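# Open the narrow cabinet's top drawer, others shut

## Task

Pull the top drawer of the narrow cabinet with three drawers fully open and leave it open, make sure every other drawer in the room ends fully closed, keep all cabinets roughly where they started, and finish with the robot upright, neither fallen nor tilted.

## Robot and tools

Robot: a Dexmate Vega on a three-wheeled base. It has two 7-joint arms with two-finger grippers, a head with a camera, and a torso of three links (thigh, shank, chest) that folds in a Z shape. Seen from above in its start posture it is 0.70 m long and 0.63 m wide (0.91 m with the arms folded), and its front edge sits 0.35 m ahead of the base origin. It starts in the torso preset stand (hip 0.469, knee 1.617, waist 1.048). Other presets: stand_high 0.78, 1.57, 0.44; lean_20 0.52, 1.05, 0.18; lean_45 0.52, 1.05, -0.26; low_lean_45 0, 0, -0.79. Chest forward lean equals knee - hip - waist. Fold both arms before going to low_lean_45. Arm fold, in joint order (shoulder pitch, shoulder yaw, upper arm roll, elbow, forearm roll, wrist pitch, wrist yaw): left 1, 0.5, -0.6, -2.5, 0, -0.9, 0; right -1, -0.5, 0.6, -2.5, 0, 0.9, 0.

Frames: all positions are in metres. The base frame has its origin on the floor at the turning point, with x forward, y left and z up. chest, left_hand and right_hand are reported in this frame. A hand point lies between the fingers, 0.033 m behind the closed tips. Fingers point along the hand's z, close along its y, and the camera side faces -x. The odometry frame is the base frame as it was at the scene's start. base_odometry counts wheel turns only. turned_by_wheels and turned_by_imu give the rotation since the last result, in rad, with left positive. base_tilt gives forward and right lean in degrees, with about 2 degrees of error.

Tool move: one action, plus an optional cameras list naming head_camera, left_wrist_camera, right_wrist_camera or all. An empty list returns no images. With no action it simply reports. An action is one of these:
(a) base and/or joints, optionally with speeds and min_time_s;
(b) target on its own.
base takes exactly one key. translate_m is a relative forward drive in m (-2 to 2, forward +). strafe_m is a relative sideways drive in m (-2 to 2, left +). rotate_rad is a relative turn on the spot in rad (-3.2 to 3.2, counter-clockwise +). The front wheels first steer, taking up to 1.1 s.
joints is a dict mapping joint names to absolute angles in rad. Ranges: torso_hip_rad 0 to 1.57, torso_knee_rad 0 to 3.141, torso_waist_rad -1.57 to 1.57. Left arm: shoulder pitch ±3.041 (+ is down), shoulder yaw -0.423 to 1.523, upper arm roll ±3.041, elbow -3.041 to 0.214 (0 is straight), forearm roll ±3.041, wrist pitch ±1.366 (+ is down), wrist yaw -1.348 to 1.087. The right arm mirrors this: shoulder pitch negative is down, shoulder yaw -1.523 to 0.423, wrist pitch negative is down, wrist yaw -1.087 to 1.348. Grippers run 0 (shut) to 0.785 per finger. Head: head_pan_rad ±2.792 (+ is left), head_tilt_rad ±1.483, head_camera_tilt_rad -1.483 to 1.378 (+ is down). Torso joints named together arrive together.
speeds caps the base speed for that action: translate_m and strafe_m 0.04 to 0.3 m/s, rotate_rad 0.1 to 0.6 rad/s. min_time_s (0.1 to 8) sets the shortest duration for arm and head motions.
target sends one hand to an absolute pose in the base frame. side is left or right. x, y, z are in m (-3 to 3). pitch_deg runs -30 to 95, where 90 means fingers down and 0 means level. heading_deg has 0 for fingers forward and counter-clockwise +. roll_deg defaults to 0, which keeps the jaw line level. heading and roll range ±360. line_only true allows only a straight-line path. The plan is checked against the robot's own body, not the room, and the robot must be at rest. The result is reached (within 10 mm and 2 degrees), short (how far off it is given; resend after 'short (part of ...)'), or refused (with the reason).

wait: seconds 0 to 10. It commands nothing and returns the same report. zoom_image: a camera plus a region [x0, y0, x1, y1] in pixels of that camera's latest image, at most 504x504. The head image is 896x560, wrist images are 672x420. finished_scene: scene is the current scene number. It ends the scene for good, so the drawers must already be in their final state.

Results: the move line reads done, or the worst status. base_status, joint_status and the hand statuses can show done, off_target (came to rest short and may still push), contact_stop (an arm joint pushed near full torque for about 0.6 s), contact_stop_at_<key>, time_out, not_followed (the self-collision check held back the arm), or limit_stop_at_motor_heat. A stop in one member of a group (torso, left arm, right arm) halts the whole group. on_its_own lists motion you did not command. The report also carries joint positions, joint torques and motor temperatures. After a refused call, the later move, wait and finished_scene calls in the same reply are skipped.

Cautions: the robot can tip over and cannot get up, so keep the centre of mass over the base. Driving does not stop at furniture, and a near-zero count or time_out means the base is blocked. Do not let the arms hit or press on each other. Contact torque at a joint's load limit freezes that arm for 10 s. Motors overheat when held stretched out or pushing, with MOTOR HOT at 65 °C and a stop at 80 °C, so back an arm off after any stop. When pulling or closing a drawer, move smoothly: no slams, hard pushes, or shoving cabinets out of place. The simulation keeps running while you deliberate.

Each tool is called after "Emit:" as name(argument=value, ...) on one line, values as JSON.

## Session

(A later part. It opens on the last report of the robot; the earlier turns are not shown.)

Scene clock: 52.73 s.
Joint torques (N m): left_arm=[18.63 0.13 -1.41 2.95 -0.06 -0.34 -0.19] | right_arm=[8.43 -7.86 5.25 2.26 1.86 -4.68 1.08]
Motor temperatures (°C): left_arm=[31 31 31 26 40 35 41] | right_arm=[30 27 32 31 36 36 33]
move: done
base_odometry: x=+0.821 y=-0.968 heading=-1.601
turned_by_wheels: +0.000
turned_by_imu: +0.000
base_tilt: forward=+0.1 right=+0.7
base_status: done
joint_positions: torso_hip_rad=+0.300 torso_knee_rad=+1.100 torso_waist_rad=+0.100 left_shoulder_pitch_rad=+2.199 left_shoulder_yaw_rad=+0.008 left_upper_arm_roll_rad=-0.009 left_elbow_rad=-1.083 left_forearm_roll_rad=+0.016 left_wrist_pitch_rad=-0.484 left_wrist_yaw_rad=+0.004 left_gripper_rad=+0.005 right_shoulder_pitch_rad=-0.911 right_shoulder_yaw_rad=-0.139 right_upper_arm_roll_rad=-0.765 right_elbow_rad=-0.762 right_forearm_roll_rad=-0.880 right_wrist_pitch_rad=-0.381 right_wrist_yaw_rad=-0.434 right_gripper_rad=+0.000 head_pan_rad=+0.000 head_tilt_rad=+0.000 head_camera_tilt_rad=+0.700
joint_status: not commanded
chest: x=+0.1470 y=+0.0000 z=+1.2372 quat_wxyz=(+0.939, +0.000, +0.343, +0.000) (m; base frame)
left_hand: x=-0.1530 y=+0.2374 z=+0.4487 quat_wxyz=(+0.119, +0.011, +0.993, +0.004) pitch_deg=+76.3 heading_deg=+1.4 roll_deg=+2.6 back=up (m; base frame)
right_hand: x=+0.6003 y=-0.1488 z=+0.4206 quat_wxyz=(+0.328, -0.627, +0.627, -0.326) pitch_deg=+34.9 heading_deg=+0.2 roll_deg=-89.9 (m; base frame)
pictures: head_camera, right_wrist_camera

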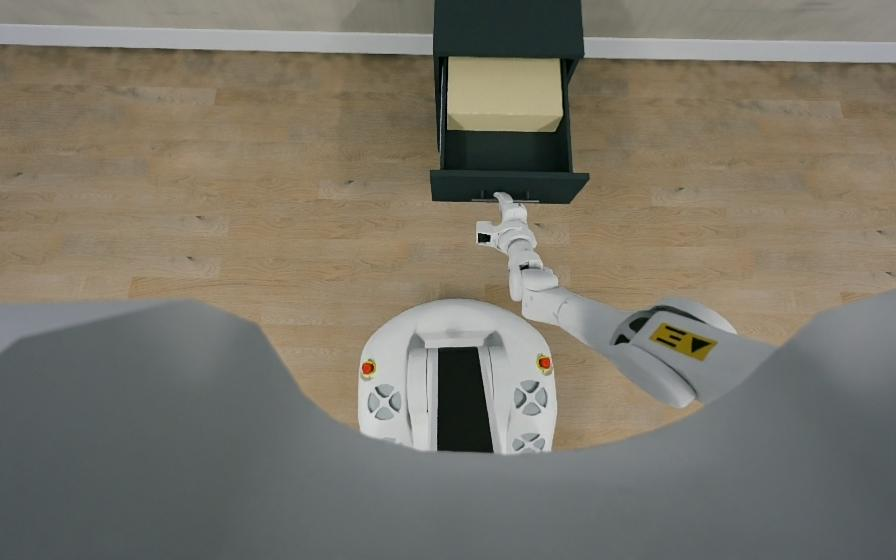

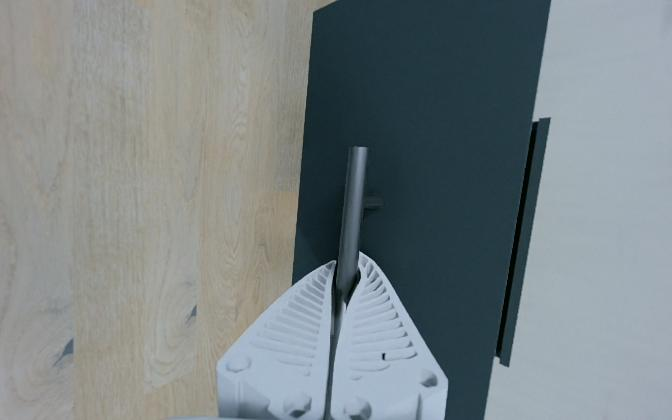

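Emit:
move(base={"translate_m":-0.04}, speeds={"translate_m":0.04}, cameras=["head_camera","right_wrist_camera"])

Scene clock: 55.07 s.
Joint torques (N m): left_arm=[20.5 0.39 -0.97 2.55 0.01 -0.81 -0.14] | right_arm=[-19.61 -5.12 -0.16 9.73 3.45 -0.48 12.08]
Motor temperatures (°C): left_arm=[31 31 31 26 40 35 41] | right_arm=[30 27 32 31 36 36 33]
move: done
base_odometry: x=+0.822 y=-0.928 heading=-1.601
turned_by_wheels: +0.000
turned_by_imu: +0.000
base_tilt: forward=+0.0 right=+0.8
base_status: done
joint_positions: torso_hip_rad=+0.300 torso_knee_rad=+1.100 torso_waist_rad=+0.100 left_shoulder_pitch_rad=+2.199 left_shoulder_yaw_rad=+0.008 left_upper_arm_roll_rad=-0.009 left_elbow_rad=-1.083 left_forearm_roll_rad=+0.016 left_wrist_pitch_rad=-0.484 left_wrist_yaw_rad=+0.004 left_gripper_rad=+0.005 right_shoulder_pitch_rad=-0.910 right_shoulder_yaw_rad=-0.139 right_upper_arm_roll_rad=-0.765 right_elbow_rad=-0.763 right_forearm_roll_rad=-0.880 right_wrist_pitch_rad=-0.382 right_wrist_yaw_rad=-0.436 right_gripper_rad=+0.000 head_pan_rad=+0.000 head_tilt_rad=+0.000 head_camera_tilt_rad=+0.700
joint_status: not commanded
chest: x=+0.1467 y=+0.0000 z=+1.2373 quat_wxyz=(+0.939, +0.000, +0.343, +0.000) (m; base frame)
left_hand: x=-0.1528 y=+0.2374 z=+0.4486 quat_wxyz=(+0.120, +0.011, +0.993, +0.004) pitch_deg=+76.2 heading_deg=+1.4 roll_deg=+2.6 back=up (m; base frame)
right_hand: x=+0.6020 y=-0.1492 z=+0.4223 quat_wxyz=(+0.329, -0.627, +0.626, -0.328) pitch_deg=+34.7 heading_deg=+0.1 roll_deg=-90.0 (m; base frame)
pictures: head_camera, right_wrist_camera

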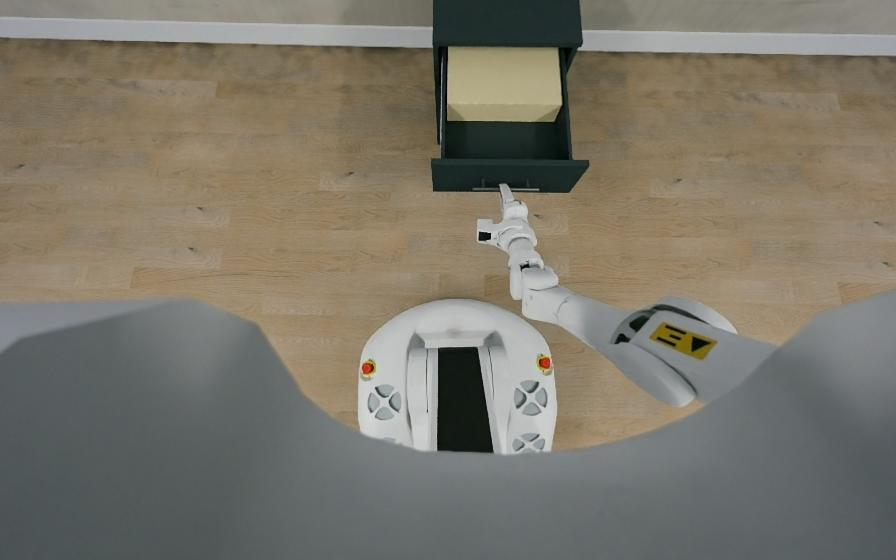

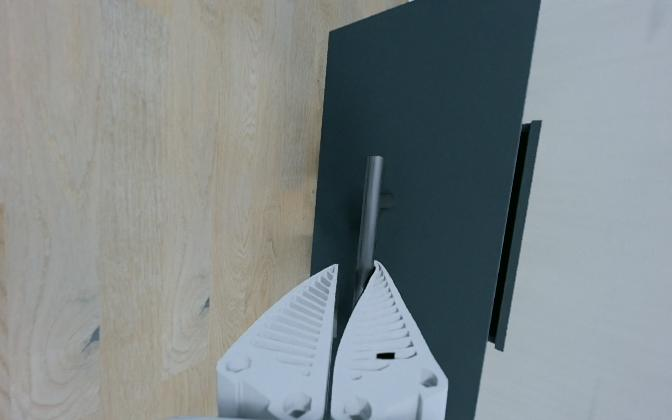

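End stop reached.

Emit:
move(joints={"right_gripper_rad":0.35}, cameras=["right_wrist_camera"])

Emit:
move(target={"side":"right","x":0.5,"y":-0.15,"z":0.49,"pitch_deg":35,"heading_deg":0,"roll_deg":90,"line_only":true}, cameras=["head_camera","right_wrist_camera"])

Scene clock: 56.37 s.
Joint torques (N m): left_arm=[20.1 0.71 -0.63 2.48 0.28 -0.93 -0.04] | right_arm=[-1.58 -0.76 -0.98 -2.59 -0.16 0.06 -1.66]
Motor temperatures (°C): left_arm=[32 31 31 26 40 35 41] | right_arm=[30 27 32 31 36 36 33]
move: done
base_odometry: x=+0.823 y=-0.928 heading=-1.602
turned_by_wheels: +0.000
turned_by_imu: +0.000
base_tilt: forward=+0.0 right=+0.8
base_status: not commanded
joint_positions: torso_hip_rad=+0.300 torso_knee_rad=+1.100 torso_waist_rad=+0.100 left_shoulder_pitch_rad=+2.199 left_shoulder_yaw_rad=+0.008 left_upper_arm_roll_rad=-0.009 left_elbow_rad=-1.083 left_forearm_roll_rad=+0.016 left_wrist_pitch_rad=-0.484 left_wrist_yaw_rad=+0.004 left_gripper_rad=+0.005 right_shoulder_pitch_rad=-0.911 right_shoulder_yaw_rad=-0.139 right_upper_arm_roll_rad=-0.765 right_elbow_rad=-0.762 right_forearm_roll_rad=-0.879 right_wrist_pitch_rad=-0.382 right_wrist_yaw_rad=-0.434 right_gripper_rad=+0.350 head_pan_rad=+0.000 head_tilt_rad=+0.000 head_camera_tilt_rad=+0.700
joint_status: all done
chest: x=+0.1470 y=+0.0000 z=+1.2371 quat_wxyz=(+0.939, +0.000, +0.343, +0.000) (m; base frame)
left_hand: x=-0.1530 y=+0.2374 z=+0.4487 quat_wxyz=(+0.119, +0.011, +0.993, +0.004) pitch_deg=+76.3 heading_deg=+1.4 roll_deg=+2.6 back=up (m; base frame)
right_hand: x=+0.6003 y=-0.1499 z=+0.4203 quat_wxyz=(+0.327, -0.627, +0.627, -0.327) pitch_deg=+35.0 heading_deg=+0.0 roll_deg=-90.0 (m; base frame)
pictures: right_wrist_camera

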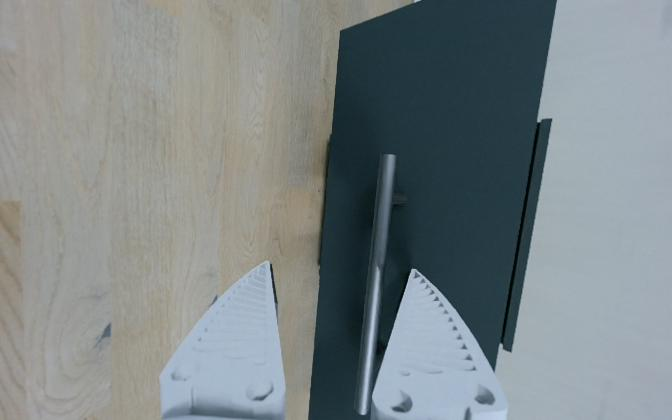

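Scene clock: 60.27 s.
Joint torques (N m): left_arm=[20.11 -0.74 -1.16 1.09 0.29 -0.41 -0.31] | right_arm=[-7.76 -2.06 -3.27 -6.72 -1.29 0 -1.51]
Motor temperatures (°C): left_arm=[32 31 31 26 40 35 41] | right_arm=[30 27 32 31 36 36 33]
move: done
base_odometry: x=+0.823 y=-0.928 heading=-1.602
turned_by_wheels: +0.000
turned_by_imu: +0.000
base_tilt: forward=+0.0 right=+0.7
base_status: not commanded
joint_positions: torso_hip_rad=+0.300 torso_knee_rad=+1.100 torso_waist_rad=+0.100 left_shoulder_pitch_rad=+2.199 left_shoulder_yaw_rad=+0.008 left_upper_arm_roll_rad=-0.009 left_elbow_rad=-1.083 left_forearm_roll_rad=+0.016 left_wrist_pitch_rad=-0.484 left_wrist_yaw_rad=+0.004 left_gripper_rad=+0.005 right_shoulder_pitch_rad=-1.309 right_shoulder_yaw_rad=-0.388 right_upper_arm_roll_rad=-0.762 right_elbow_rad=-1.486 right_forearm_roll_rad=-0.999 right_wrist_pitch_rad=-0.650 right_wrist_yaw_rad=-0.266 right_gripper_rad=+0.350 head_pan_rad=+0.000 head_tilt_rad=+0.000 head_camera_tilt_rad=+0.700
joint_status: not commanded
chest: x=+0.1470 y=+0.0000 z=+1.2371 quat_wxyz=(+0.939, +0.000, +0.343, +0.000) (m; base frame)
left_hand: x=-0.1530 y=+0.2374 z=+0.4487 quat_wxyz=(+0.119, +0.011, +0.993, +0.004) pitch_deg=+76.3 heading_deg=+1.4 roll_deg=+2.6 back=up (m; base frame)
right_hand: x=+0.5009 y=-0.1502 z=+0.4894 quat_wxyz=(+0.326, -0.627, +0.627, -0.327) pitch_deg=+35.0 heading_deg=+0.0 roll_deg=+90.0 (m; base frame)
right_hand_status: reached (straight line, planned for 2.6 s): 1 mm and 0.0 deg off.
pictures: head_camera, right_wrist_camera

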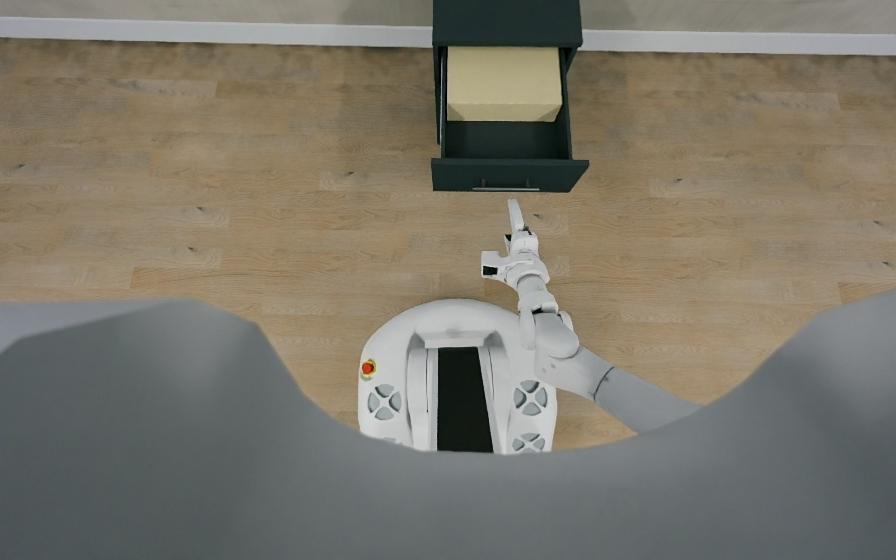

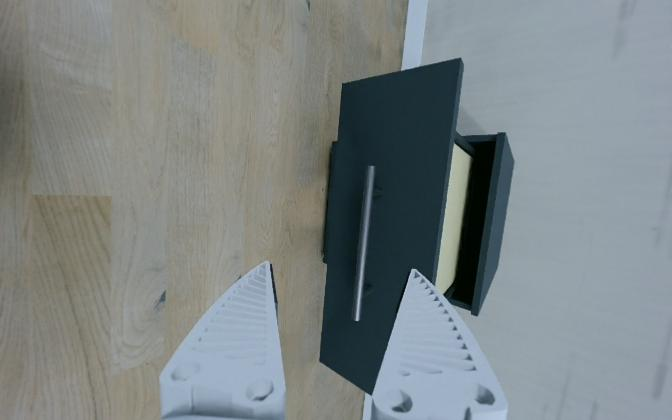

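Emit:
finished_scene(scene=3)

The scene is finished: the task was done.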